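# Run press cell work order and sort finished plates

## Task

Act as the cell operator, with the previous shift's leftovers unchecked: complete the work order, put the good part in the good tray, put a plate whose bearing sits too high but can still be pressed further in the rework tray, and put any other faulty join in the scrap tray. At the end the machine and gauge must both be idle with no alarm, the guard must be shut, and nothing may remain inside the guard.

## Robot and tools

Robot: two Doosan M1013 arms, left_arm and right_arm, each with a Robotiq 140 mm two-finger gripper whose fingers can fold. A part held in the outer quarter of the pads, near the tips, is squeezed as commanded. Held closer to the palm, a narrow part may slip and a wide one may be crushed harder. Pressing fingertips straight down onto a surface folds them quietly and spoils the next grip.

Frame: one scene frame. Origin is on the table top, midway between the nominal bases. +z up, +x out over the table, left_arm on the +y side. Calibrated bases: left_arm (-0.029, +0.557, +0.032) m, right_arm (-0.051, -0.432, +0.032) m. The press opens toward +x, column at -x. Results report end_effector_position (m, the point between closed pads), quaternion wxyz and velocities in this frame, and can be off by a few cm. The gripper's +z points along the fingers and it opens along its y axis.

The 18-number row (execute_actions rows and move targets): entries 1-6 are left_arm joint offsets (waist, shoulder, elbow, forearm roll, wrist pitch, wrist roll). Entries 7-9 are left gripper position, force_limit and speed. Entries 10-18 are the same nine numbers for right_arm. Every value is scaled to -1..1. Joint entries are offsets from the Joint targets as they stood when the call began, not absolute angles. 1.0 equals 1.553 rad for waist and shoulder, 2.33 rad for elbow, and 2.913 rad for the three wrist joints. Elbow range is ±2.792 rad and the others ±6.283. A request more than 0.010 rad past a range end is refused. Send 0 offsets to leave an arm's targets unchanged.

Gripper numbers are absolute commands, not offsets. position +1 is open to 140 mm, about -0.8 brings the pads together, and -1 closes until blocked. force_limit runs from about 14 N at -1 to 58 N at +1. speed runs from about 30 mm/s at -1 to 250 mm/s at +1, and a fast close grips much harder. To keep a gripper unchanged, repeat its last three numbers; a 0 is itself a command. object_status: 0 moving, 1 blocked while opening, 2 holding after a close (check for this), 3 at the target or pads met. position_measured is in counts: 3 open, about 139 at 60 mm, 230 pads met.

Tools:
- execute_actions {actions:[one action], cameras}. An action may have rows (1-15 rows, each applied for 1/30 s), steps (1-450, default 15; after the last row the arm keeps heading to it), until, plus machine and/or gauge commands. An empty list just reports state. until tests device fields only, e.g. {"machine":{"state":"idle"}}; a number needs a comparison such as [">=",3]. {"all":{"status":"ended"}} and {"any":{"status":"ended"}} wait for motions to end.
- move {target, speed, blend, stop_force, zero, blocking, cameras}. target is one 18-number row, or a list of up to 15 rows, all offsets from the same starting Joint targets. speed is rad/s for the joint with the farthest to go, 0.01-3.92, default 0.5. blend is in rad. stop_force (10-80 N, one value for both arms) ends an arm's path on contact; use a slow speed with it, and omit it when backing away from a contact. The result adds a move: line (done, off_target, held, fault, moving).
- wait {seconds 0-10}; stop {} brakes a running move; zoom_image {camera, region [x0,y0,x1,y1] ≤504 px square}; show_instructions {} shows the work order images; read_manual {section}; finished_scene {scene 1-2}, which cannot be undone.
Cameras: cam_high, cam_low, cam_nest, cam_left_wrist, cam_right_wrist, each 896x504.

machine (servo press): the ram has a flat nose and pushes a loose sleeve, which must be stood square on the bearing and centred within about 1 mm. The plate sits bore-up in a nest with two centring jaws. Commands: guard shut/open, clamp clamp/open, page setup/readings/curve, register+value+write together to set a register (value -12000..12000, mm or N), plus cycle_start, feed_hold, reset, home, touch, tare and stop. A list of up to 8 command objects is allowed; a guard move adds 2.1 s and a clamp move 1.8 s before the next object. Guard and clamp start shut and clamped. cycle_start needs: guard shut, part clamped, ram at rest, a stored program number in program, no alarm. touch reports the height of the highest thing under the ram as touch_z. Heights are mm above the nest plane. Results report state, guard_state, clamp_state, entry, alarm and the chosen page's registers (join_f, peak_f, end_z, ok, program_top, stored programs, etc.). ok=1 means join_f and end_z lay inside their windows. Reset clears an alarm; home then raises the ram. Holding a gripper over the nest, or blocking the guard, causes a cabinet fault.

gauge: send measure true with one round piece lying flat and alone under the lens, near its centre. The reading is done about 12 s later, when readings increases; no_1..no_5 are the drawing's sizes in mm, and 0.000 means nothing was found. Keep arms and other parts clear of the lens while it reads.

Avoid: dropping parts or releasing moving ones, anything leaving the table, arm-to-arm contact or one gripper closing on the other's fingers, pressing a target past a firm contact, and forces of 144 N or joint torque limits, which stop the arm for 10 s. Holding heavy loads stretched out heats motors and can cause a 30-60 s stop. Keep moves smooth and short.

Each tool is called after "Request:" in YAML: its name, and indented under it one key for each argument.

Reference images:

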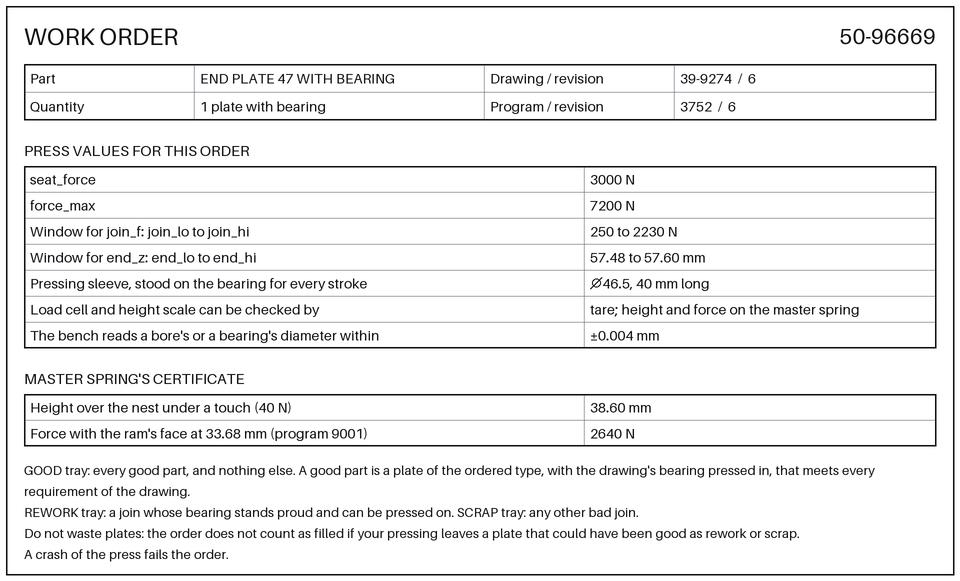

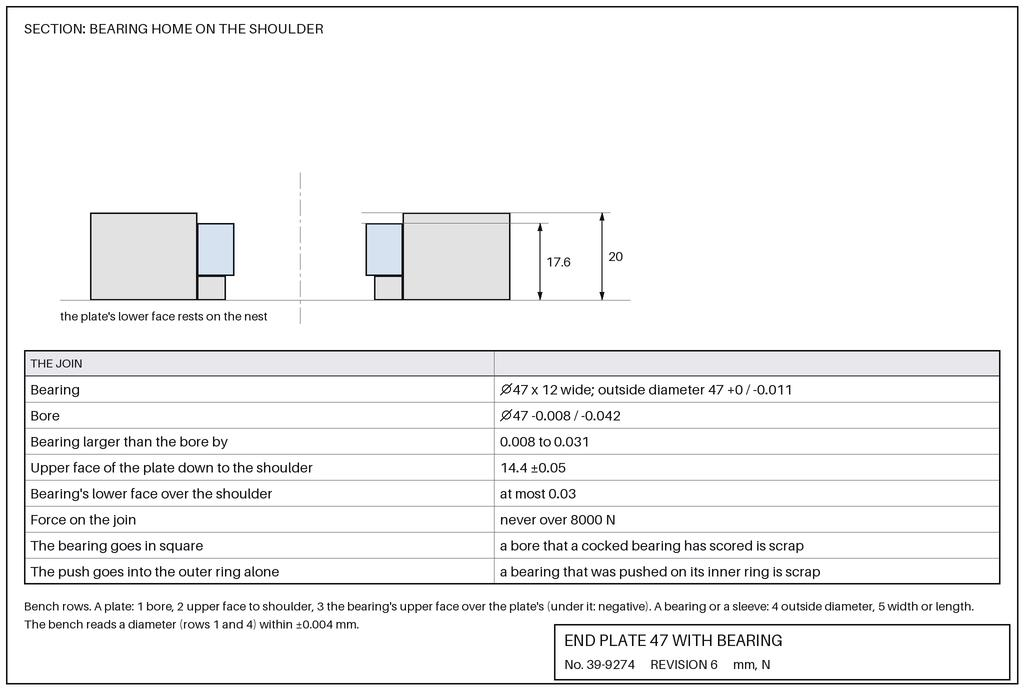

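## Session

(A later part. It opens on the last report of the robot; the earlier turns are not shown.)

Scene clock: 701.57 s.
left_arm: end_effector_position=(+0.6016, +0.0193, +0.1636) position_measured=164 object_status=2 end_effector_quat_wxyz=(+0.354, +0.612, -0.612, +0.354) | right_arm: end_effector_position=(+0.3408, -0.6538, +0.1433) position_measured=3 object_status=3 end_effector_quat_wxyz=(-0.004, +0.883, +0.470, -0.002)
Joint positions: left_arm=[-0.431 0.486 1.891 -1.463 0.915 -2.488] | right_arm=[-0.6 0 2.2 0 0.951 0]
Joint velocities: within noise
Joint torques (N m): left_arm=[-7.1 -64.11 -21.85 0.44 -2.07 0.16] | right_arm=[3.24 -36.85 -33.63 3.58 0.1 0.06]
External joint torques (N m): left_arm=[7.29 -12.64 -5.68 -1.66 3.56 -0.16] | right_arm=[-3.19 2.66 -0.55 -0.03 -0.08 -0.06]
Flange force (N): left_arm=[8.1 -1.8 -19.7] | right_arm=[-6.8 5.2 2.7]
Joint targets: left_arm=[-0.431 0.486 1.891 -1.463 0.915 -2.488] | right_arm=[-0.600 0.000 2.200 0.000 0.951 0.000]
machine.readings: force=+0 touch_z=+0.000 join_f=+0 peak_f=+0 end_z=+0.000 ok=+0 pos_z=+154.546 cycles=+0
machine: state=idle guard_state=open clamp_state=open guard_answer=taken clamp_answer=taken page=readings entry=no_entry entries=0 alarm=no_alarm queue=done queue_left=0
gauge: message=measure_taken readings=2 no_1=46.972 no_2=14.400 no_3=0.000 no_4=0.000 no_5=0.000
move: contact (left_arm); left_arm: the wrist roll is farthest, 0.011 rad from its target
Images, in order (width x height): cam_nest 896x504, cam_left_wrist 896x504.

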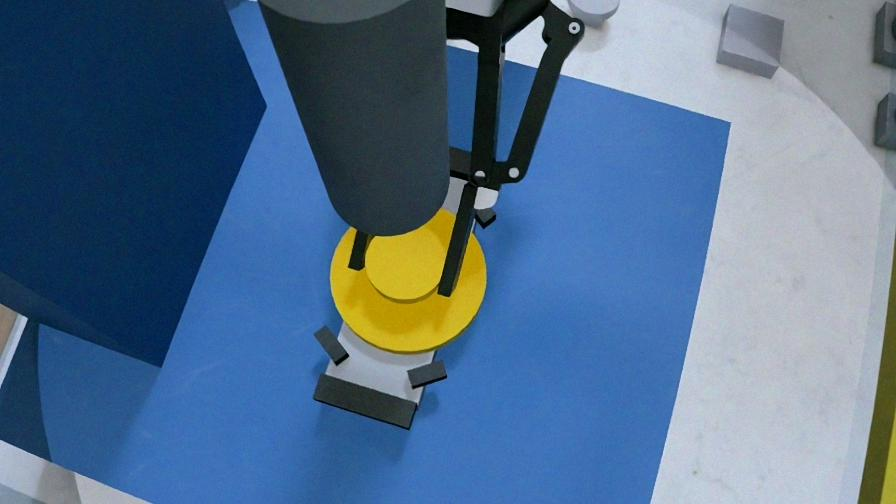

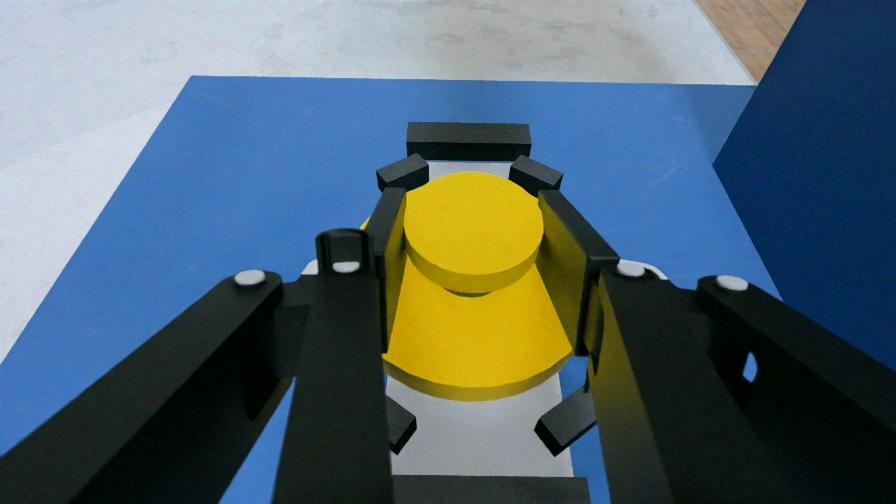

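Request:
move:
  target:
    - [0,0,0,0,0,0,0.2,1,-0.9,0,0,0,0,0,0,1,1,1]
    - [0.0630,-0.0525,0.0109,0.0350,0.0267,-0.0191,0.2,1,-0.9,0,0,0,0,0,0,1,1,1]
    - [0.2422,-0.1328,-0.0014,0.1078,0.1137,-0.0484,0.2,1,-0.9,0,0,0,0,0,0,1,1,1]
  speed: [0.1,0.1,0.5]
  blend: [0,0.03,0]
  cameras: ["cam_nest"]

Request:
execute_actions:
  actions:
    - {"machine":[{"clamp":"clamp"},{"guard":"shut"},{"tare":true},{"touch":true}],"steps":450,"until":{"all":{"status":"ended"}}}
  cameras: ["cam_nest"]

Scene clock: 725.63 s.
left_arm: end_effector_position=(+0.6063, +0.2706, +0.3002) position_measured=104 object_status=3 end_effector_quat_wxyz=(+0.353, +0.613, -0.612, +0.354) | right_arm: end_effector_position=(+0.3408, -0.6538, +0.1433) position_measured=3 object_status=3 end_effector_quat_wxyz=(-0.004, +0.883, +0.470, -0.002)
Joint positions: left_arm=[-0.055 0.28 1.888 -1.149 1.246 -2.629] | right_arm=[-0.6 0 2.2 0 0.951 0]
Joint velocities: within noise
Joint torques (N m): left_arm=[-1.4 -63.42 -32.1 -0.76 1.22 0.09] | right_arm=[3.46 -36.83 -33.76 3.61 0.12 -0.03]
External joint torques (N m): left_arm=[1.29 1.56 -1.06 0.22 -0.03 -0.09] | right_arm=[-3.37 2.7 -0.4 -0.06 -0.1 0.03]
Flange force (N): left_arm=[-1.3 -4.4 -1.7] | right_arm=[-7.0 5.0 2.9]
Joint targets: left_arm=[-0.054 0.280 1.888 -1.149 1.246 -2.629] | right_arm=[-0.600 0.000 2.200 0.000 0.951 0.000]
machine.readings: force=+0 touch_z=+0.000 join_f=+0 peak_f=+0 end_z=+0.000 ok=+0 pos_z=+154.546 cycles=+0
machine: state=idle guard_state=open clamp_state=open guard_answer=taken clamp_answer=taken page=readings entry=no_entry entries=0 alarm=no_alarm queue=done queue_left=0
gauge: message=measure_taken readings=2 no_1=46.972 no_2=14.400 no_3=0.000 no_4=0.000 no_5=0.000
move: done
Images, in order (width x height): cam_nest 896x504.

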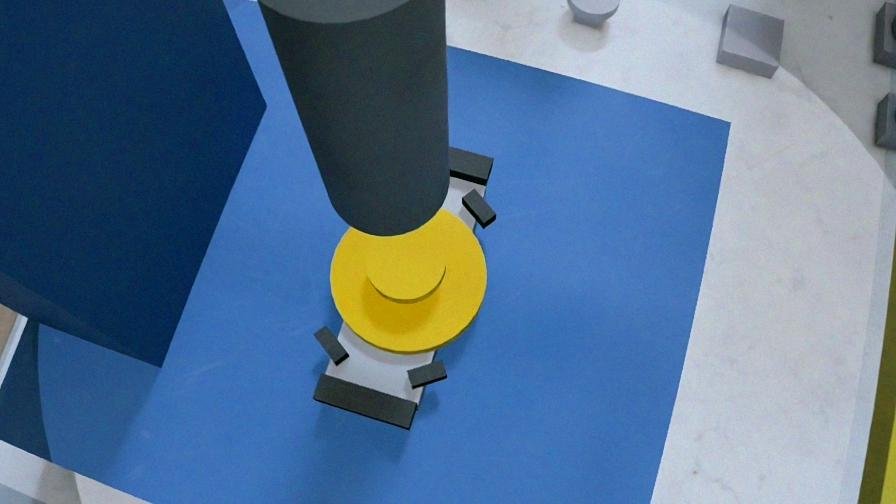

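Scene clock: 740.73 s.
left_arm: end_effector_position=(+0.6063, +0.2706, +0.3003) position_measured=104 object_status=3 end_effector_quat_wxyz=(+0.353, +0.613, -0.612, +0.354) | right_arm: end_effector_position=(+0.3408, -0.6538, +0.1433) position_measured=3 object_status=3 end_effector_quat_wxyz=(-0.004, +0.883, +0.470, -0.002)
Joint positions: left_arm=[-0.054 0.28 1.888 -1.149 1.246 -2.629] | right_arm=[-0.6 0 2.2 0 0.951 0]
Joint velocities: within noise
Joint torques (N m): left_arm=[-2.84 -64.45 -32.19 -0.65 1.11 0.13] | right_arm=[3.69 -37.05 -33.73 3.59 0.08 -0.01]
External joint torques (N m): left_arm=[2.91 2.61 -0.99 0.12 0.07 -0.13] | right_arm=[-3.64 3.11 -0.41 -0.03 -0.07 0.01]
Flange force (N): left_arm=[-3.5 -5.9 -3.4] | right_arm=[-7.6 5.7 3.3]
Joint targets: left_arm=[-0.054 0.280 1.888 -1.149 1.246 -2.629] | right_arm=[-0.600 0.000 2.200 0.000 0.951 0.000]
Tool commands: left_gripper/position=+0.2 left_gripper/force_limit=+1.0 left_gripper/speed=-0.9 right_gripper/position=+1.0 right_gripper/force_limit=+1.0 right_gripper/speed=+1.0
machine.readings: force=+0 touch_z=+38.585 join_f=+0 peak_f=+0 end_z=+0.000 ok=+0 pos_z=+154.546 cycles=+0
machine: state=idle guard_state=shut clamp_state=clamped guard_answer=taken clamp_answer=taken page=readings entry=taken entries=2 alarm=no_alarm queue=done queue_left=0
gauge: message=measure_taken readings=2 no_1=46.972 no_2=14.400 no_3=0.000 no_4=0.000 no_5=0.000
Images, in order (width x height): cam_nest 896x504.

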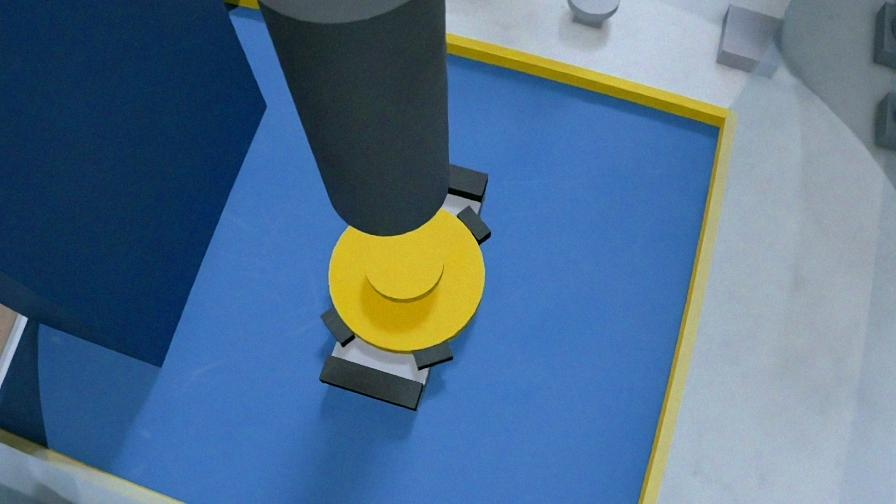

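Request:
execute_actions:
  actions:
    - {"machine":[{"register":"program","value":9001,"write":true},{"page":"setup"},{"cycle_start":true}],"steps":450,"until":{"all":{"status":"ended"}}}
  cameras: []

Request:
execute_actions:
  actions:
    - {"machine":{"page":"readings"},"steps":1}
  cameras: []

Request:
execute_actions:
  actions:
    - {"machine":{"page":"curve"},"steps":1}
  cameras: []

Scene clock: 754.27 s.
left_arm: end_effector_position=(+0.6063, +0.2706, +0.3003) position_measured=104 object_status=3 end_effector_quat_wxyz=(+0.353, +0.613, -0.612, +0.354) | right_arm: end_effector_position=(+0.3408, -0.6538, +0.1433) position_measured=3 object_status=3 end_effector_quat_wxyz=(-0.004, +0.883, +0.470, -0.002)
Joint positions: left_arm=[-0.054 0.28 1.888 -1.149 1.246 -2.629] | right_arm=[-0.6 0 2.2 0 0.951 0]
Joint velocities: within noise
Joint torques (N m): left_arm=[-2.63 -64.49 -32.25 -0.69 1.12 0.07] | right_arm=[3.2 -36.78 -33.75 3.62 0.05 -0.06]
External joint torques (N m): left_arm=[2.66 2.18 -1.06 0.16 0.08 -0.07] | right_arm=[-3.13 2.71 -0.41 -0.06 -0.04 0.06]
Flange force (N): left_arm=[-3.0 -5.4 -3.3] | right_arm=[-6.4 5.1 2.8]
Joint targets: left_arm=[-0.054 0.280 1.888 -1.149 1.246 -2.629] | right_arm=[-0.600 0.000 2.200 0.000 0.951 0.000]
Tool commands: left_gripper/position=+0.2 left_gripper/force_limit=+1.0 left_gripper/speed=-0.9 right_gripper/position=+1.0 right_gripper/force_limit=+1.0 right_gripper/speed=+1.0
machine.setup: program=+9001 ram_zero=+165.454 seat_force=+3000 force_max=+7200 join_lo=+250 join_hi=+2230 end_lo=+57.480 end_hi=+57.600 cell_gain=+1.022 cell_zero=-28 program_revision=+1 program_top=+33.680 stored1_number=+3752 stored1_revision=+6 stored2_number=+4198 stored2_revision=+5 stored3_number=+2576 stored3_revision=+4 stored4_number=+9001 stored4_revision=+1 stored5_number=+5733 stored5_revision=+2
machine: state=done guard_state=shut clamp_state=clamped guard_answer=taken clamp_answer=taken page=setup entry=taken entries=4 alarm=no_alarm queue=done queue_left=0
gauge: message=measure_taken readings=2 no_1=46.972 no_2=14.400 no_3=0.000 no_4=0.000 no_5=0.000
No camera images: "cameras" was empty.

Scene clock: 754.50 s.
left_arm: end_effector_position=(+0.6063, +0.2706, +0.3003) position_measured=104 object_status=3 end_effector_quat_wxyz=(+0.353, +0.613, -0.612, +0.354) | right_arm: end_effector_position=(+0.3408, -0.6538, +0.1433) position_measured=3 object_status=3 end_effector_quat_wxyz=(-0.004, +0.883, +0.470, -0.002)
Joint positions: left_arm=[-0.054 0.28 1.888 -1.149 1.246 -2.629] | right_arm=[-0.6 0 2.2 0 0.951 0]
Joint velocities: within noise
Joint torques (N m): left_arm=[-2.99 -64.45 -32.17 -0.67 1.16 0.13] | right_arm=[3.51 -36.76 -33.64 3.63 0.08 -0.06]
External joint torques (N m): left_arm=[3.16 1.81 -1.17 0.14 0.04 -0.13] | right_arm=[-3.37 2.64 -0.51 -0.07 -0.07 0.06]
Flange force (N): left_arm=[-2.9 -5.2 -4.2] | right_arm=[-6.9 5.1 2.7]
Joint targets: left_arm=[-0.054 0.280 1.888 -1.149 1.246 -2.629] | right_arm=[-0.600 0.000 2.200 0.000 0.951 0.000]
Tool commands: left_gripper/position=+0.2 left_gripper/force_limit=+1.0 left_gripper/speed=-0.9 right_gripper/position=+1.0 right_gripper/force_limit=+1.0 right_gripper/speed=+1.0
machine.readings: force=+0 touch_z=+38.585 join_f=+2471 peak_f=+2648 end_z=+33.678 ok=+0 pos_z=+154.546 cycles=+1
machine: state=done guard_state=shut clamp_state=clamped guard_answer=taken clamp_answer=taken page=readings entry=taken entries=4 alarm=no_alarm queue=done queue_left=0
gauge: message=measure_taken readings=2 no_1=46.972 no_2=14.400 no_3=0.000 no_4=0.000 no_5=0.000
No camera images: "cameras" was empty.

Scene clock: 754.73 s.
left_arm: end_effector_position=(+0.6063, +0.2706, +0.3003) position_measured=104 object_status=3 end_effector_quat_wxyz=(+0.353, +0.613, -0.612, +0.354) | right_arm: end_effector_position=(+0.3408, -0.6538, +0.1433) position_measured=3 object_status=3 end_effector_quat_wxyz=(-0.004, +0.883, +0.470, -0.002)
Joint positions: left_arm=[-0.054 0.28 1.888 -1.149 1.246 -2.629] | right_arm=[-0.6 0 2.2 0 0.951 0]
Joint velocities: within noise
Joint torques (N m): left_arm=[-2.43 -64.28 -32.19 -0.67 1.13 0.09] | right_arm=[3.39 -37.11 -33.6 3.64 0.1 -0.06]
External joint torques (N m): left_arm=[2.38 2.43 -1.05 0.13 0.05 -0.09] | right_arm=[-3.32 2.8 -0.6 -0.09 -0.09 0.06]
Flange force (N): left_arm=[-2.9 -5.7 -2.8] | right_arm=[-6.8 5.5 2.8]
Joint targets: left_arm=[-0.054 0.280 1.888 -1.149 1.246 -2.629] | right_arm=[-0.600 0.000 2.200 0.000 0.951 0.000]
Tool commands: left_gripper/position=+0.2 left_gripper/force_limit=+1.0 left_gripper/speed=-0.9 right_gripper/position=+1.0 right_gripper/force_limit=+1.0 right_gripper/speed=+1.0
machine.curve: curve1_z=+39.680 curve1_f=-4 curve2_z=+38.823 curve2_f=-9 curve3_z=+37.966 curve3_f=+377 curve4_z=+37.109 curve4_f=+834 curve5_z=+36.251 curve5_f=+1277 curve6_z=+35.394 curve6_f=+1726 curve7_z=+34.537 curve7_f=+2190 curve8_z=+33.680 curve8_f=+2646
machine: state=done guard_state=shut clamp_state=clamped guard_answer=taken clamp_answer=taken page=curve entry=taken entries=4 alarm=no_alarm queue=done queue_left=0
gauge: message=measure_taken readings=2 no_1=46.972 no_2=14.400 no_3=0.000 no_4=0.000 no_5=0.000
No camera images: "cameras" was empty.

Request:
execute_actions:
  actions:
    - {"machine":[{"register":"program","value":3752,"write":true},{"page":"readings"},{"guard":"open"},{"clamp":"open"}],"steps":240,"until":{"all":{"status":"ended"}}}
  cameras: []

Request:
move:
  target:
    - [-0.1792,0.0803,0.0123,-0.0728,-0.0870,0.0293,0.2,1,-0.9,0,0,0,0,0,0,1,1,1]
    - [-0.2422,0.1320,0.0011,-0.1073,-0.1136,0.0475,0.2,1,-0.9,0,0,0,0,0,0,1,1,1]
    - [-0.2422,0.1320,0.0011,-0.1073,-0.1136,0.0475,-1,1,-1,0,0,0,0,0,0,1,1,1]
  speed: [0.5,0.1,0.1]
  blend: [0.02,0,0]
  cameras: ["cam_left_wrist","cam_nest"]

Request:
wait:
  seconds: 1.2
  cameras: []

Scene clock: 772.37 s.
left_arm: end_effector_position=(+0.6063, +0.2706, +0.3003) position_measured=104 object_status=3 end_effector_quat_wxyz=(+0.353, +0.613, -0.612, +0.354) | right_arm: end_effector_position=(+0.3408, -0.6538, +0.1433) position_measured=3 object_status=3 end_effector_quat_wxyz=(-0.004, +0.883, +0.470, -0.002)
Joint positions: left_arm=[-0.054 0.28 1.888 -1.149 1.246 -2.629] | right_arm=[-0.6 0 2.2 0 0.951 0]
Joint velocities: within noise
Joint torques (N m): left_arm=[-2.52 -64.5 -32.14 -0.69 1.14 0.08] | right_arm=[3.58 -36.34 -33.86 3.65 0.13 -0.01]
External joint torques (N m): left_arm=[2.59 2.03 -1.14 0.16 0.07 -0.09] | right_arm=[-3.52 2.17 -0.33 -0.1 -0.12 0.01]
Flange force (N): left_arm=[-2.7 -5.4 -3.3] | right_arm=[-7.4 4.1 2.4]
Joint targets: left_arm=[-0.054 0.280 1.888 -1.149 1.246 -2.629] | right_arm=[-0.600 0.000 2.200 0.000 0.951 0.000]
Tool commands: left_gripper/position=+0.2 left_gripper/force_limit=+1.0 left_gripper/speed=-0.9 right_gripper/position=+1.0 right_gripper/force_limit=+1.0 right_gripper/speed=+1.0
machine.readings: force=+0 touch_z=+38.585 join_f=+2471 peak_f=+2648 end_z=+33.678 ok=+0 pos_z=+154.546 cycles=+1
machine: state=idle guard_state=open clamp_state=open guard_answer=taken clamp_answer=taken page=readings entry=taken entries=5 alarm=no_alarm queue=done queue_left=0
gauge: message=measure_taken readings=2 no_1=46.972 no_2=14.400 no_3=0.000 no_4=0.000 no_5=0.000
No camera images: "cameras" was empty.

Scene clock: 776.13 s.
left_arm: end_effector_position=(+0.6016, +0.0192, +0.1647) position_measured=164 object_status=0 end_effector_quat_wxyz=(+0.354, +0.612, -0.612, +0.354) | right_arm: end_effector_position=(+0.3408, -0.6538, +0.1433) position_measured=3 object_status=3 end_effector_quat_wxyz=(-0.004, +0.883, +0.470, -0.002)
Joint positions: left_arm=[-0.431 0.485 1.89 -1.461 0.916 -2.49] | right_arm=[-0.6 0 2.2 0 0.951 0]
Joint velocities: within noise
Joint torques (N m): left_arm=[-7.71 -68.78 -25.21 -0.72 -0.99 0.23] | right_arm=[3.46 -36.97 -33.72 3.55 0.1 -0.11]
External joint torques (N m): left_arm=[7.85 -7.69 -2.29 -0.49 2.48 -0.23] | right_arm=[-3.5 3.08 -0.44 0.01 -0.08 0.11]
Flange force (N): left_arm=[2.3 -1.7 -17.4] | right_arm=[-7.1 5.7 3.3]
Joint targets: left_arm=[-0.431 0.485 1.890 -1.461 0.916 -2.490] | right_arm=[-0.600 0.000 2.200 0.000 0.951 0.000]
machine.readings: force=+0 touch_z=+38.585 join_f=+2471 peak_f=+2648 end_z=+33.678 ok=+0 pos_z=+154.546 cycles=+1
machine: state=idle guard_state=open clamp_state=open guard_answer=taken clamp_answer=taken page=readings entry=taken entries=5 alarm=no_alarm queue=done queue_left=0
gauge: message=measure_taken readings=2 no_1=46.972 no_2=14.400 no_3=0.000 no_4=0.000 no_5=0.000
move: done
Images, in order (width x height): cam_nest 896x504, cam_left_wrist 896x504.

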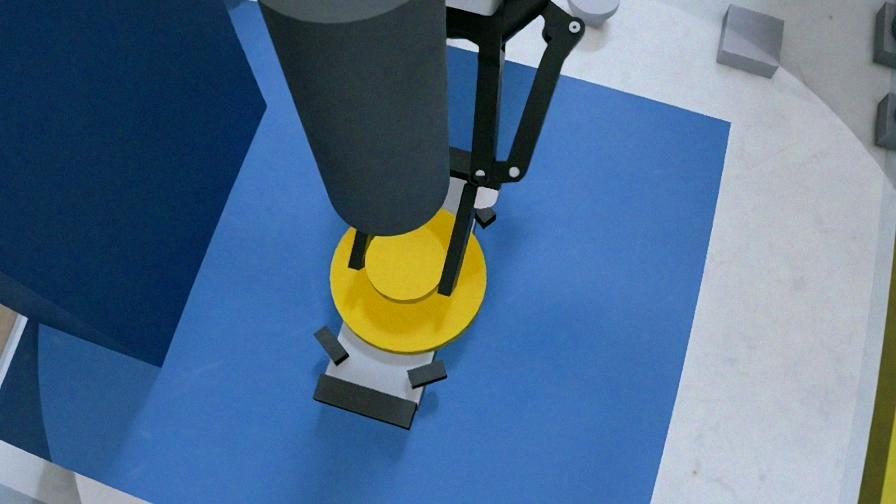

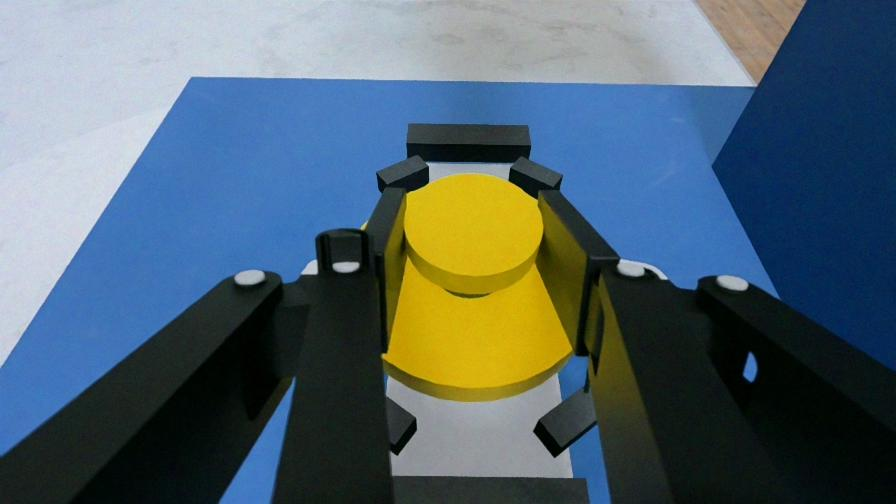

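Scene clock: 777.33 s.
left_arm: end_effector_position=(+0.6017, +0.0192, +0.1647) position_measured=164 object_status=2 end_effector_quat_wxyz=(+0.354, +0.612, -0.612, +0.354) | right_arm: end_effector_position=(+0.3408, -0.6538, +0.1433) position_measured=3 object_status=3 end_effector_quat_wxyz=(-0.004, +0.883, +0.470, -0.002)
Joint positions: left_arm=[-0.431 0.485 1.89 -1.461 0.916 -2.49] | right_arm=[-0.6 0 2.2 0 0.951 0]
Joint velocities: within noise
Joint torques (N m): left_arm=[-6.53 -69.21 -25.36 -0.7 -1.08 0.2] | right_arm=[3.67 -36.77 -33.79 3.61 0.1 -0.07]
External joint torques (N m): left_arm=[6.89 -8.03 -2.35 -0.52 2.56 -0.2] | right_arm=[-3.54 2.42 -0.31 -0.07 -0.07 0.07]
Flange force (N): left_arm=[3.2 -0.9 -16.6] | right_arm=[-7.3 4.4 2.6]
Joint targets: left_arm=[-0.431 0.485 1.890 -1.461 0.916 -2.490] | right_arm=[-0.600 0.000 2.200 0.000 0.951 0.000]
Tool commands: left_gripper/position=-1.0 left_gripper/force_limit=+1.0 left_gripper/speed=-1.0 right_gripper/position=+1.0 right_gripper/force_limit=+1.0 right_gripper/speed=+1.0
machine.readings: force=+0 touch_z=+38.585 join_f=+2471 peak_f=+2648 end_z=+33.678 ok=+0 pos_z=+154.546 cycles=+1
machine: state=idle guard_state=open clamp_state=open guard_answer=taken clamp_answer=taken page=readings entry=taken entries=5 alarm=no_alarm queue=done queue_left=0
gauge: message=measure_taken readings=2 no_1=46.972 no_2=14.400 no_3=0.000 no_4=0.000 no_5=0.000
wait: 1.20 s
No camera images: "cameras" was empty.

Request:
move:
  target:
    - [0,-0.0191,-0.0052,0.0106,0.0017,-0.0175,-1,1,-1,0,0,0,0,0,0,1,1,1]
    - [0.0630,-0.0519,0.0113,0.0344,0.0263,-0.0184,-1,1,-1,0,0,0,0,0,0,1,1,1]
    - [0.2422,-0.1322,-0.0009,0.1071,0.1133,-0.0477,-1,1,-1,0,0,0,0,0,0,1,1,1]
    - [0.2530,0.1171,-0.0749,0.0844,0.0894,0.0269,-1,1,-1,0,0,0,0,0,0,1,1,1]
  speed: [0.06,0.3,0.4,0.3]
  blend: [0.005,0.05,0.1,0]
  cameras: ["cam_left_wrist","cam_high"]

Scene clock: 820.17 s.
left_arm: end_effector_position=(+0.7409, +0.2766, +0.1003) position_measured=164 object_status=2 end_effector_quat_wxyz=(+0.353, +0.613, -0.612, +0.354) | right_arm: end_effector_position=(+0.3408, -0.6538, +0.1433) position_measured=3 object_status=3 end_effector_quat_wxyz=(-0.004, +0.883, +0.470, -0.002)
Joint positions: left_arm=[-0.038 0.667 1.716 -1.215 1.176 -2.412] | right_arm=[-0.6 0 2.2 0 0.951 0]
Joint velocities: within noise
Joint torques (N m): left_arm=[-2.56 -100.94 -28.79 -2.36 3.21 0.12] | right_arm=[3.83 -36.78 -33.86 3.6 0.09 -0.07]
External joint torques (N m): left_arm=[2.73 9.11 2.18 1.73 -1.57 -0.12] | right_arm=[-3.6 2.56 -0.3 -0.05 -0.07 0.07]
Flange force (N): left_arm=[-11.3 -5.8 2.3] | right_arm=[-7.5 4.7 2.8]
Joint targets: left_arm=[-0.038 0.667 1.716 -1.215 1.176 -2.412] | right_arm=[-0.600 0.000 2.200 0.000 0.951 0.000]
machine.readings: force=+0 touch_z=+38.585 join_f=+2471 peak_f=+2648 end_z=+33.678 ok=+0 pos_z=+154.546 cycles=+1
machine: state=idle guard_state=open clamp_state=open guard_answer=taken clamp_answer=taken page=readings entry=taken entries=5 alarm=no_alarm queue=done queue_left=0
gauge: message=measure_taken readings=2 no_1=46.972 no_2=14.400 no_3=0.000 no_4=0.000 no_5=0.000
move: done; blend cut to 0.0489 rad at target 2
Images, in order (width x height): cam_high 896x504, cam_left_wrist 896x504.

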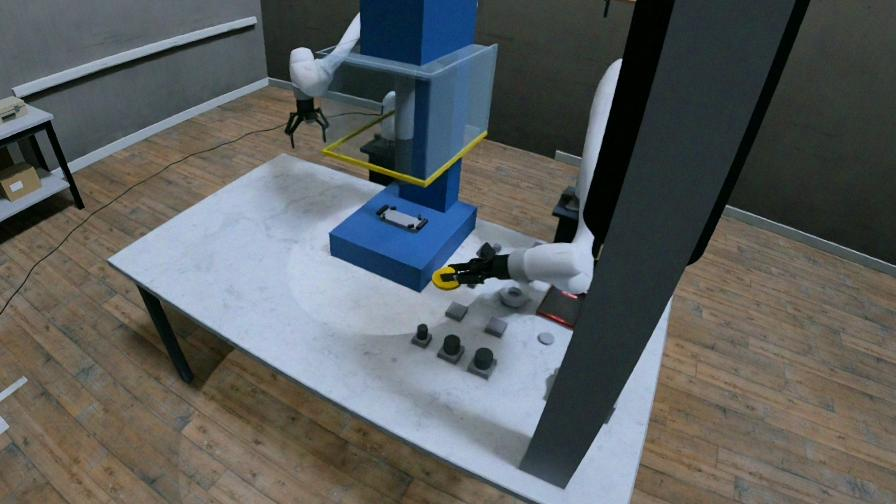

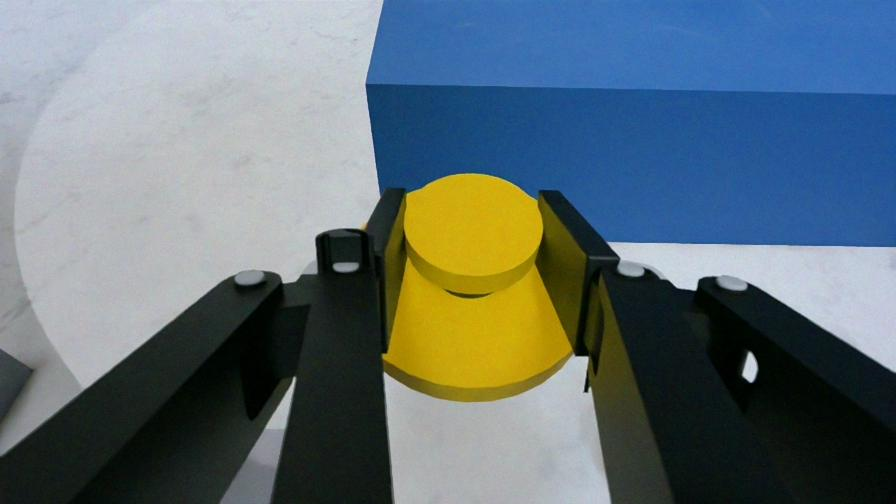

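Request:
move:
  target: [0,0.04747,0.00388,-0.0116,-0.00944,0.02921,-1,1,-1,0,0,0,0,0,0,1,1,1]
  speed: 0.025
  stop_force: 15
  cameras: ["cam_left_wrist"]

Scene clock: 829.37 s.
left_arm: end_effector_position=(+0.7411, +0.2765, +0.0446) position_measured=164 object_status=2 end_effector_quat_wxyz=(+0.353, +0.613, -0.612, +0.354) | right_arm: end_effector_position=(+0.3408, -0.6538, +0.1433) position_measured=3 object_status=3 end_effector_quat_wxyz=(-0.004, +0.883, +0.470, -0.002)
Joint positions: left_arm=[-0.038 0.736 1.724 -1.247 1.151 -2.333] | right_arm=[-0.6 0 2.2 0 0.951 0]
Joint velocities: within noise
Joint torques (N m): left_arm=[-1.14 -83.41 -17.55 2.8 -2.8 0.15] | right_arm=[3.2 -36.85 -33.84 3.62 0.01 -0.05]
External joint torques (N m): left_arm=[1.34 -11.09 -6.3 -3.46 4.58 -0.15] | right_arm=[-3.13 2.72 -0.33 -0.06 0 0.05]
Flange force (N): left_arm=[11.7 -3.0 -9.2] | right_arm=[-6.4 4.9 2.8]
Joint targets: left_arm=[-0.038 0.735 1.724 -1.247 1.151 -2.333] | right_arm=[-0.600 0.000 2.200 0.000 0.951 0.000]
machine.readings: force=+0 touch_z=+38.585 join_f=+2471 peak_f=+2648 end_z=+33.678 ok=+0 pos_z=+154.546 cycles=+1
machine: state=idle guard_state=open clamp_state=open guard_answer=taken clamp_answer=taken page=readings entry=taken entries=5 alarm=no_alarm queue=done queue_left=0
gauge: message=measure_taken readings=2 no_1=46.972 no_2=14.400 no_3=0.000 no_4=0.000 no_5=0.000
move: contact (left_arm)
Images, in order (width x height): cam_left_wrist 896x504.

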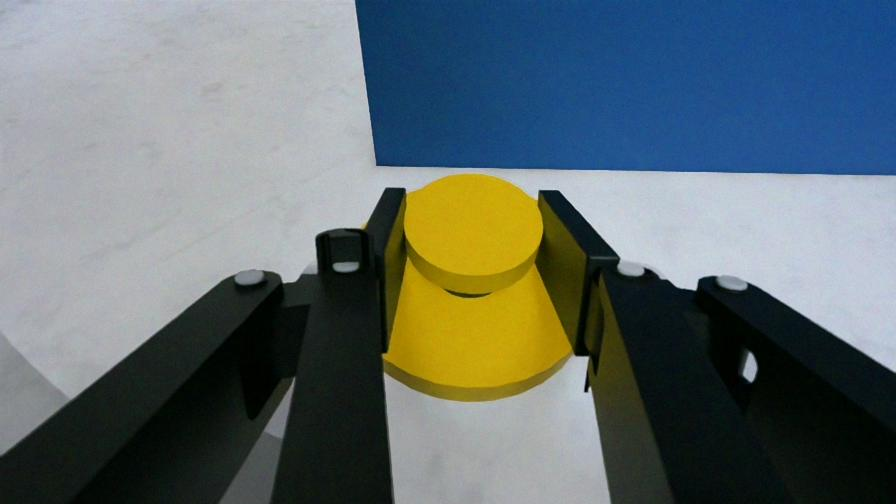

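Request:
move:
  target:
    - [0,0,0,0,0,0,0.2,1,-0.9,0,0,0,0,0,0,1,1,1]
    - [0,-0.0439,-0.0036,0.0110,0.0088,-0.0270,0.2,1,-0.9,0,0,0,0,0,0,1,1,1]
    - [-0.0109,-0.2932,0.0703,0.0336,0.0326,-0.1016,0.2,1,-0.9,0,0,0,0,0,0,1,1,1]
    - [0.1391,-0.4192,0.2841,-0.6504,-0.2660,0.2617,0.49,0.7,-0.5,0,0,0,0,0,0,1,1,1]
  speed: [0.1,0.15,0.5,0.8]
  blend: [0,0.02,0.1,0]
  cameras: ["cam_left_wrist","cam_high"]

Scene clock: 858.57 s.
left_arm: end_effector_position=(+0.6418, +0.7148, +0.1988) position_measured=67 object_status=0 end_effector_quat_wxyz=(-0.045, +0.862, +0.078, +0.498) | right_arm: end_effector_position=(+0.3408, -0.6538, +0.1433) position_measured=3 object_status=3 end_effector_quat_wxyz=(-0.004, +0.883, +0.470, -0.002)
Joint positions: left_arm=[0.178 0.084 2.386 -3.142 0.376 -1.57] | right_arm=[-0.6 0 2.2 0 0.951 0]
Joint velocities: within noise
Joint torques (N m): left_arm=[-2.83 -38.98 -28.32 -2.89 2.44 0.11] | right_arm=[3.78 -37.16 -33.75 3.62 0.11 -0.03]
External joint torques (N m): left_arm=[2.89 0.97 -0.78 0.15 0.01 -0.11] | right_arm=[-3.56 2.65 -0.42 -0.06 -0.09 0.03]
Flange force (N): left_arm=[0.0 0.0 0.0] | right_arm=[-7.4 5.0 2.8]
Joint targets: left_arm=[0.178 0.084 2.386 -3.142 0.376 -1.570] | right_arm=[-0.600 0.000 2.200 0.000 0.951 0.000]
machine.readings: force=+0 touch_z=+38.585 join_f=+2471 peak_f=+2648 end_z=+33.678 ok=+0 pos_z=+154.546 cycles=+1
machine: state=idle guard_state=open clamp_state=open guard_answer=taken clamp_answer=taken page=readings entry=taken entries=5 alarm=no_alarm queue=done queue_left=0
gauge: message=measure_taken readings=2 no_1=46.972 no_2=14.400 no_3=0.000 no_4=0.000 no_5=0.000
move: done
Images, in order (width x height): cam_high 896x504, cam_left_wrist 896x504.

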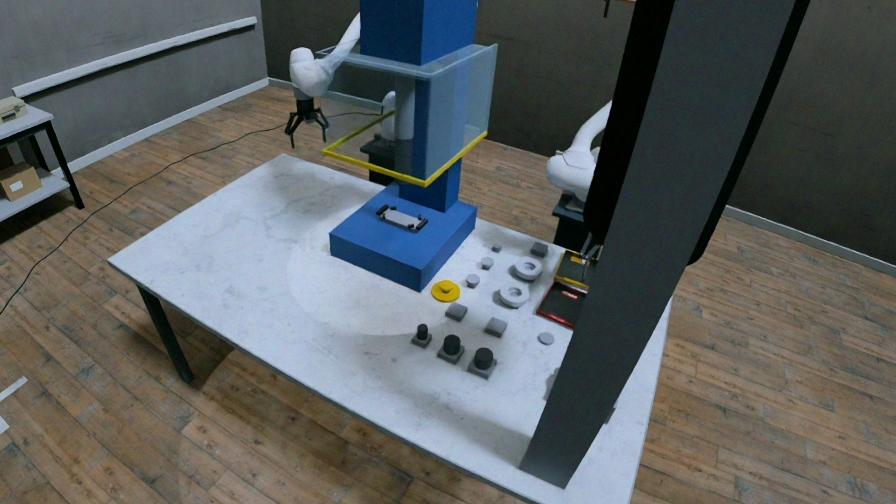

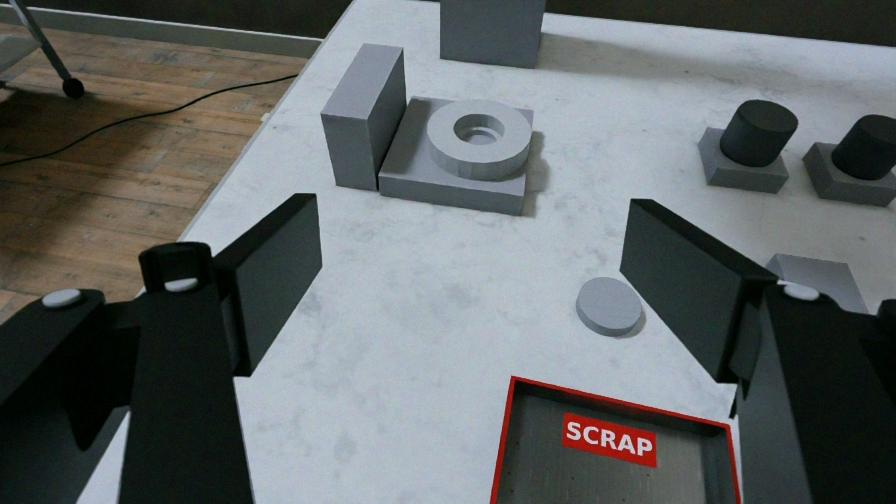

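Request:
move:
  target:
    - [-0.0135,0.3120,-0.1403,0,0.0539,0,0.49,0.7,-0.5,0,0,0,0,0,0,1,1,1]
    - [-0.0135,0.3517,-0.1918,0,0.0340,0,0.49,0.7,-0.5,0,0,0,0,0,0,1,1,1]
    - [-0.0135,0.3517,-0.1918,0,0.0340,0,-1,0.7,-1,0,0,0,0,0,0,1,1,1]
  speed: [0.4,0.08,0.1]
  blend: [0.01,0,0]
  cameras: ["cam_left_wrist"]

Request:
wait:
  seconds: 1.2
  cameras: []

Scene clock: 874.17 s.
left_arm: end_effector_position=(+0.9098, +0.7434, +0.0493) position_measured=86 object_status=0 end_effector_quat_wxyz=(-0.040, +0.863, +0.069, +0.498) | right_arm: end_effector_position=(+0.3408, -0.6538, +0.1433) position_measured=3 object_status=3 end_effector_quat_wxyz=(-0.004, +0.883, +0.470, -0.002)
Joint positions: left_arm=[0.157 0.631 1.939 -3.142 0.475 -1.57] | right_arm=[-0.6 0 2.2 0 0.951 0]
Joint velocities: within noise
Joint torques (N m): left_arm=[-4.87 -79.9 -22.23 -2.17 0.01 0.15] | right_arm=[3.67 -36.47 -33.59 3.58 0.16 -0.06]
External joint torques (N m): left_arm=[4.97 -7.59 -3.34 -0.2 2.43 -0.15] | right_arm=[-3.58 2.24 -0.62 -0.02 -0.15 0.05]
Flange force (N): left_arm=[5.1 -7.0 -6.3] | right_arm=[-7.4 4.6 2.3]
Joint targets: left_arm=[0.157 0.631 1.939 -3.142 0.475 -1.570] | right_arm=[-0.600 0.000 2.200 0.000 0.951 0.000]
machine.readings: force=+0 touch_z=+38.585 join_f=+2471 peak_f=+2648 end_z=+33.678 ok=+0 pos_z=+154.546 cycles=+1
machine: state=idle guard_state=open clamp_state=open guard_answer=taken clamp_answer=taken page=readings entry=taken entries=5 alarm=no_alarm queue=done queue_left=0
gauge: message=measure_taken readings=2 no_1=46.972 no_2=14.400 no_3=0.000 no_4=0.000 no_5=0.000
move: done
Images, in order (width x height): cam_left_wrist 896x504.

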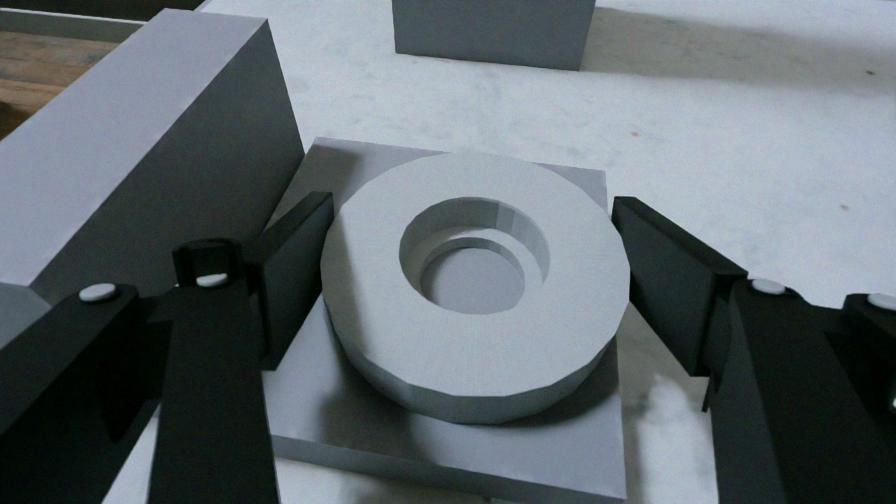

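Scene clock: 875.37 s.
left_arm: end_effector_position=(+0.9098, +0.7434, +0.0493) position_measured=86 object_status=2 end_effector_quat_wxyz=(-0.040, +0.863, +0.069, +0.498) | right_arm: end_effector_position=(+0.3408, -0.6538, +0.1433) position_measured=3 object_status=3 end_effector_quat_wxyz=(-0.004, +0.883, +0.470, -0.002)
Joint positions: left_arm=[0.157 0.631 1.939 -3.142 0.475 -1.57] | right_arm=[-0.6 0 2.2 0 0.951 0]
Joint velocities: within noise
Joint torques (N m): left_arm=[-4.52 -80.38 -21.99 -2.24 -0.03 0.12] | right_arm=[3.68 -36.8 -33.78 3.6 0.11 -0.05]
External joint torques (N m): left_arm=[4.55 -6.92 -3.64 -0.14 2.47 -0.12] | right_arm=[-3.68 2.49 -0.45 -0.04 -0.1 0.05]
Flange force (N): left_arm=[4.8 -6.5 -4.8] | right_arm=[-7.7 4.8 2.6]
Joint targets: left_arm=[0.157 0.631 1.939 -3.142 0.475 -1.570] | right_arm=[-0.600 0.000 2.200 0.000 0.951 0.000]
Tool commands: left_gripper/position=-1.0 left_gripper/force_limit=+0.7 left_gripper/speed=-1.0 right_gripper/position=+1.0 right_gripper/force_limit=+1.0 right_gripper/speed=+1.0
machine.readings: force=+0 touch_z=+38.585 join_f=+2471 peak_f=+2648 end_z=+33.678 ok=+0 pos_z=+154.546 cycles=+1
machine: state=idle guard_state=open clamp_state=open guard_answer=taken clamp_answer=taken page=readings entry=taken entries=5 alarm=no_alarm queue=done queue_left=0
gauge: message=measure_taken readings=2 no_1=46.972 no_2=14.400 no_3=0.000 no_4=0.000 no_5=0.000
wait: 1.20 s
No camera images: "cameras" was empty.

Request:
move:
  target:
    - [0,-0.0442,-0.0030,0,-0.0260,0,-1,0.7,-1,0,0,0,0,0,0,1,1,1]
    - [0.0135,-0.3522,0.1918,0,-0.0340,0,-1,0.7,-1,0,0,0,0,0,0,1,1,1]
    - [-0.1364,-0.2262,-0.0220,0.6841,0.2647,-0.3635,-1,0.7,-1,0,0,0,0,0,0,1,1,1]
    - [-0.3157,-0.1459,-0.0097,0.6114,0.1777,-0.3343,-1,0.7,-1,0,0,0,0,0,0,1,1,1]
  speed: [0.08,0.6,0.8,0.35]
  blend: [0.01,0.1,0.05,0]
  cameras: ["cam_left_wrist","cam_nest"]

Scene clock: 890.90 s.
left_arm: end_effector_position=(+0.6003, +0.0899, +0.2079) position_measured=86 object_status=2 end_effector_quat_wxyz=(+0.353, +0.613, -0.612, +0.354) | right_arm: end_effector_position=(+0.3408, -0.6538, +0.1433) position_measured=3 object_status=3 end_effector_quat_wxyz=(-0.004, +0.883, +0.470, -0.002)
Joint positions: left_arm=[-0.333 0.404 1.916 -1.361 0.993 -2.544] | right_arm=[-0.6 0 2.2 0 0.951 0]
Joint velocities: within noise
Joint torques (N m): left_arm=[-2.19 -75.91 -30.05 -1.81 1.95 0.08] | right_arm=[3.62 -36.68 -33.54 3.58 0.12 -0.07]
External joint torques (N m): left_arm=[2.3 5.43 0.8 0.8 -0.58 -0.08] | right_arm=[-3.58 2.7 -0.6 -0.03 -0.1 0.07]
Flange force (N): left_arm=[-6.1 -6.5 1.4] | right_arm=[-7.4 5.4 2.7]
Joint targets: left_arm=[-0.333 0.404 1.916 -1.361 0.993 -2.544] | right_arm=[-0.600 0.000 2.200 0.000 0.951 0.000]
machine.readings: force=+0 touch_z=+38.585 join_f=+2471 peak_f=+2648 end_z=+33.678 ok=+0 pos_z=+154.546 cycles=+1
machine: state=idle guard_state=open clamp_state=open guard_answer=taken clamp_answer=taken page=readings entry=taken entries=5 alarm=no_alarm queue=done queue_left=0
gauge: message=measure_taken readings=2 no_1=46.972 no_2=14.400 no_3=0.000 no_4=0.000 no_5=0.000
move: done
Images, in order (width x height): cam_nest 896x504, cam_left_wrist 896x504.

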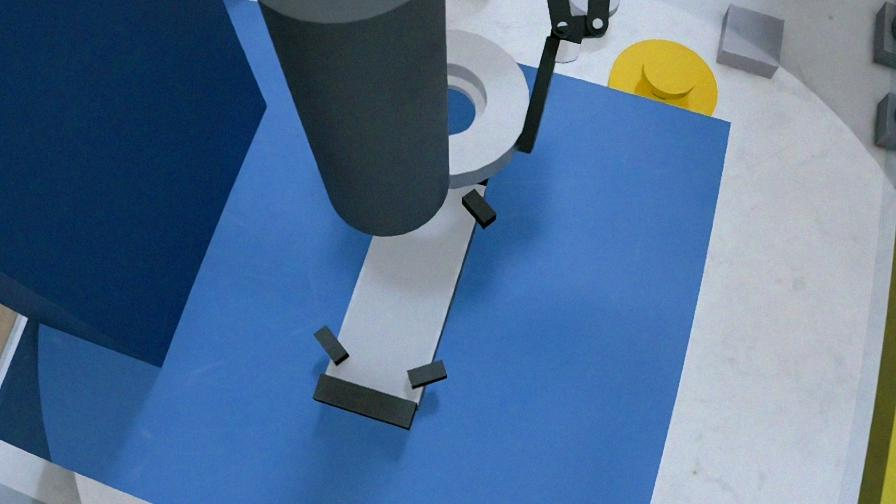

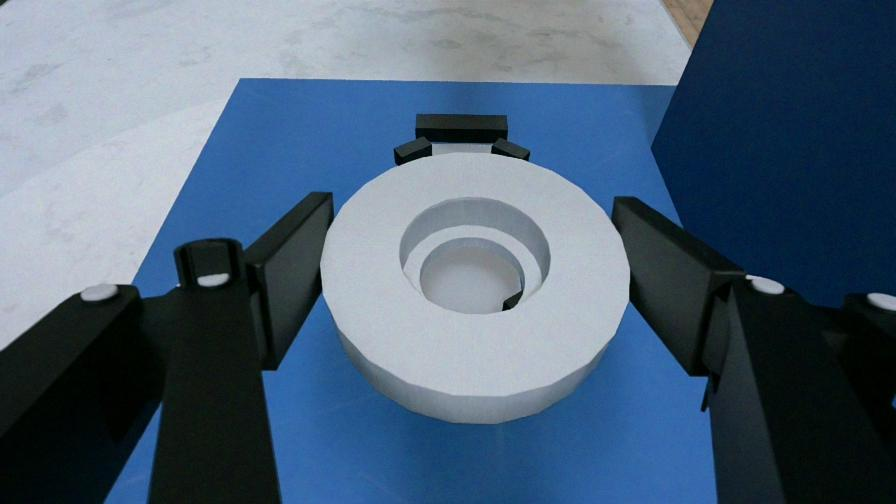

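Request:
move:
  target: [-0.0766,0.0444,-0.0193,-0.0309,-0.0299,0.0041,-1,0.7,-1,0,0,0,0,0,0,1,1,1]
  speed: 0.2
  cameras: ["cam_nest"]

Request:
move:
  target: [0,0.0337,0.0091,-0.0189,-0.0031,0.0311,-1,0.7,-1,0,0,0,0,0,0,1,1,1]
  speed: 0.025
  stop_force: 12
  cameras: ["cam_left_wrist","cam_nest"]

Scene clock: 903.20 s.
left_arm: end_effector_position=(+0.6008, +0.0034, +0.1805) position_measured=86 object_status=2 end_effector_quat_wxyz=(+0.354, +0.612, -0.612, +0.354) | right_arm: end_effector_position=(+0.3408, -0.6538, +0.1433) position_measured=3 object_status=3 end_effector_quat_wxyz=(-0.004, +0.883, +0.470, -0.002)
Joint positions: left_arm=[-0.452 0.473 1.871 -1.451 0.905 -2.532] | right_arm=[-0.6 0 2.2 0 0.951 0]
Joint velocities: within noise
Joint torques (N m): left_arm=[-2.27 -81.42 -29.24 -1.93 1.98 0.1] | right_arm=[3.29 -36.96 -33.73 3.63 0.09 -0.14]
External joint torques (N m): left_arm=[2.47 4.8 0.57 0.74 -0.58 -0.1] | right_arm=[-3.31 2.87 -0.38 -0.08 -0.07 0.14]
Flange force (N): left_arm=[-4.9 -6.4 1.3] | right_arm=[-6.6 5.3 3.1]
Joint targets: left_arm=[-0.452 0.473 1.871 -1.451 0.905 -2.532] | right_arm=[-0.600 0.000 2.200 0.000 0.951 0.000]
machine.readings: force=+0 touch_z=+38.585 join_f=+2471 peak_f=+2648 end_z=+33.678 ok=+0 pos_z=+154.546 cycles=+1
machine: state=idle guard_state=open clamp_state=open guard_answer=taken clamp_answer=taken page=readings entry=taken entries=5 alarm=no_alarm queue=done queue_left=0
gauge: message=measure_taken readings=2 no_1=46.972 no_2=14.400 no_3=0.000 no_4=0.000 no_5=0.000
move: done
Images, in order (width x height): cam_nest 896x504.

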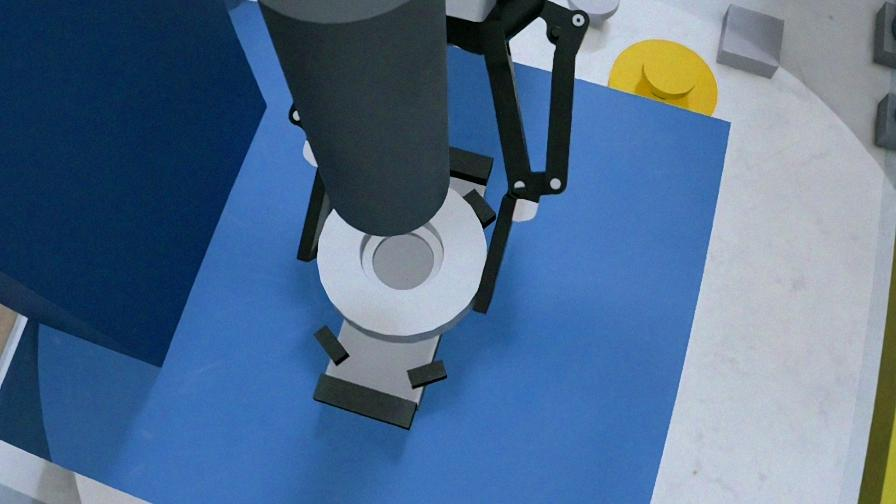

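Scene clock: 906.77 s.
left_arm: end_effector_position=(+0.6001, +0.0041, +0.1439) position_measured=86 object_status=2 end_effector_quat_wxyz=(+0.354, +0.613, -0.612, +0.353) | right_arm: end_effector_position=(+0.3408, -0.6538, +0.1433) position_measured=3 object_status=3 end_effector_quat_wxyz=(-0.004, +0.883, +0.470, -0.002)
Joint positions: left_arm=[-0.452 0.516 1.889 -1.496 0.898 -2.458] | right_arm=[-0.6 0 2.2 0 0.951 0]
Joint velocities: within noise
Joint torques (N m): left_arm=[-4.44 -64.09 -19.05 0.9 -2.28 -0.36] | right_arm=[3.31 -36.72 -33.56 3.6 0.07 -0.11]
External joint torques (N m): left_arm=[4.55 -14.83 -7.67 -2.16 3.83 0.36] | right_arm=[-3.26 2.6 -0.61 -0.04 -0.06 0.11]
Flange force (N): left_arm=[11.7 -1.0 -16.6] | right_arm=[-6.6 5.2 2.5]
Joint targets: left_arm=[-0.452 0.516 1.889 -1.496 0.898 -2.458] | right_arm=[-0.600 0.000 2.200 0.000 0.951 0.000]
machine.readings: force=+0 touch_z=+38.585 join_f=+2471 peak_f=+2648 end_z=+33.678 ok=+0 pos_z=+154.546 cycles=+1
machine: state=idle guard_state=open clamp_state=open guard_answer=taken clamp_answer=taken page=readings entry=taken entries=5 alarm=no_alarm queue=done queue_left=0
gauge: message=measure_taken readings=2 no_1=46.972 no_2=14.400 no_3=0.000 no_4=0.000 no_5=0.000
move: contact (left_arm); left_arm: the wrist roll is farthest, 0.016 rad from its target
Images, in order (width x height): cam_nest 896x504, cam_left_wrist 896x504.

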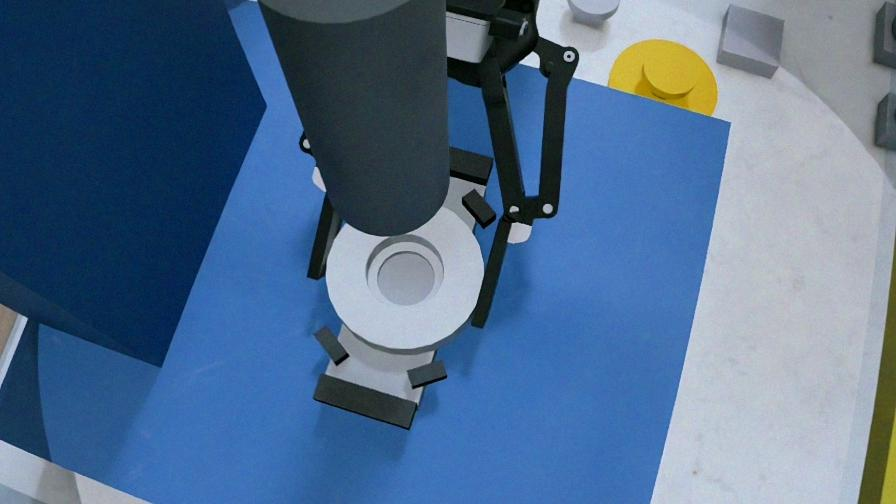

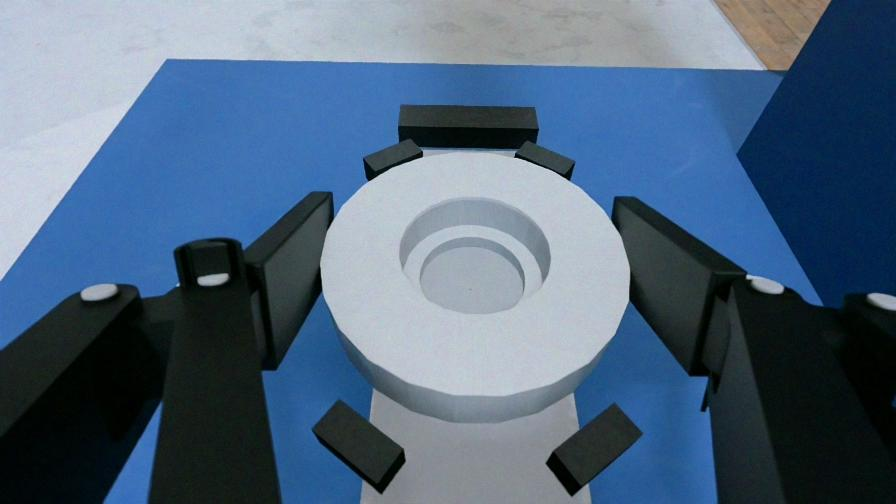

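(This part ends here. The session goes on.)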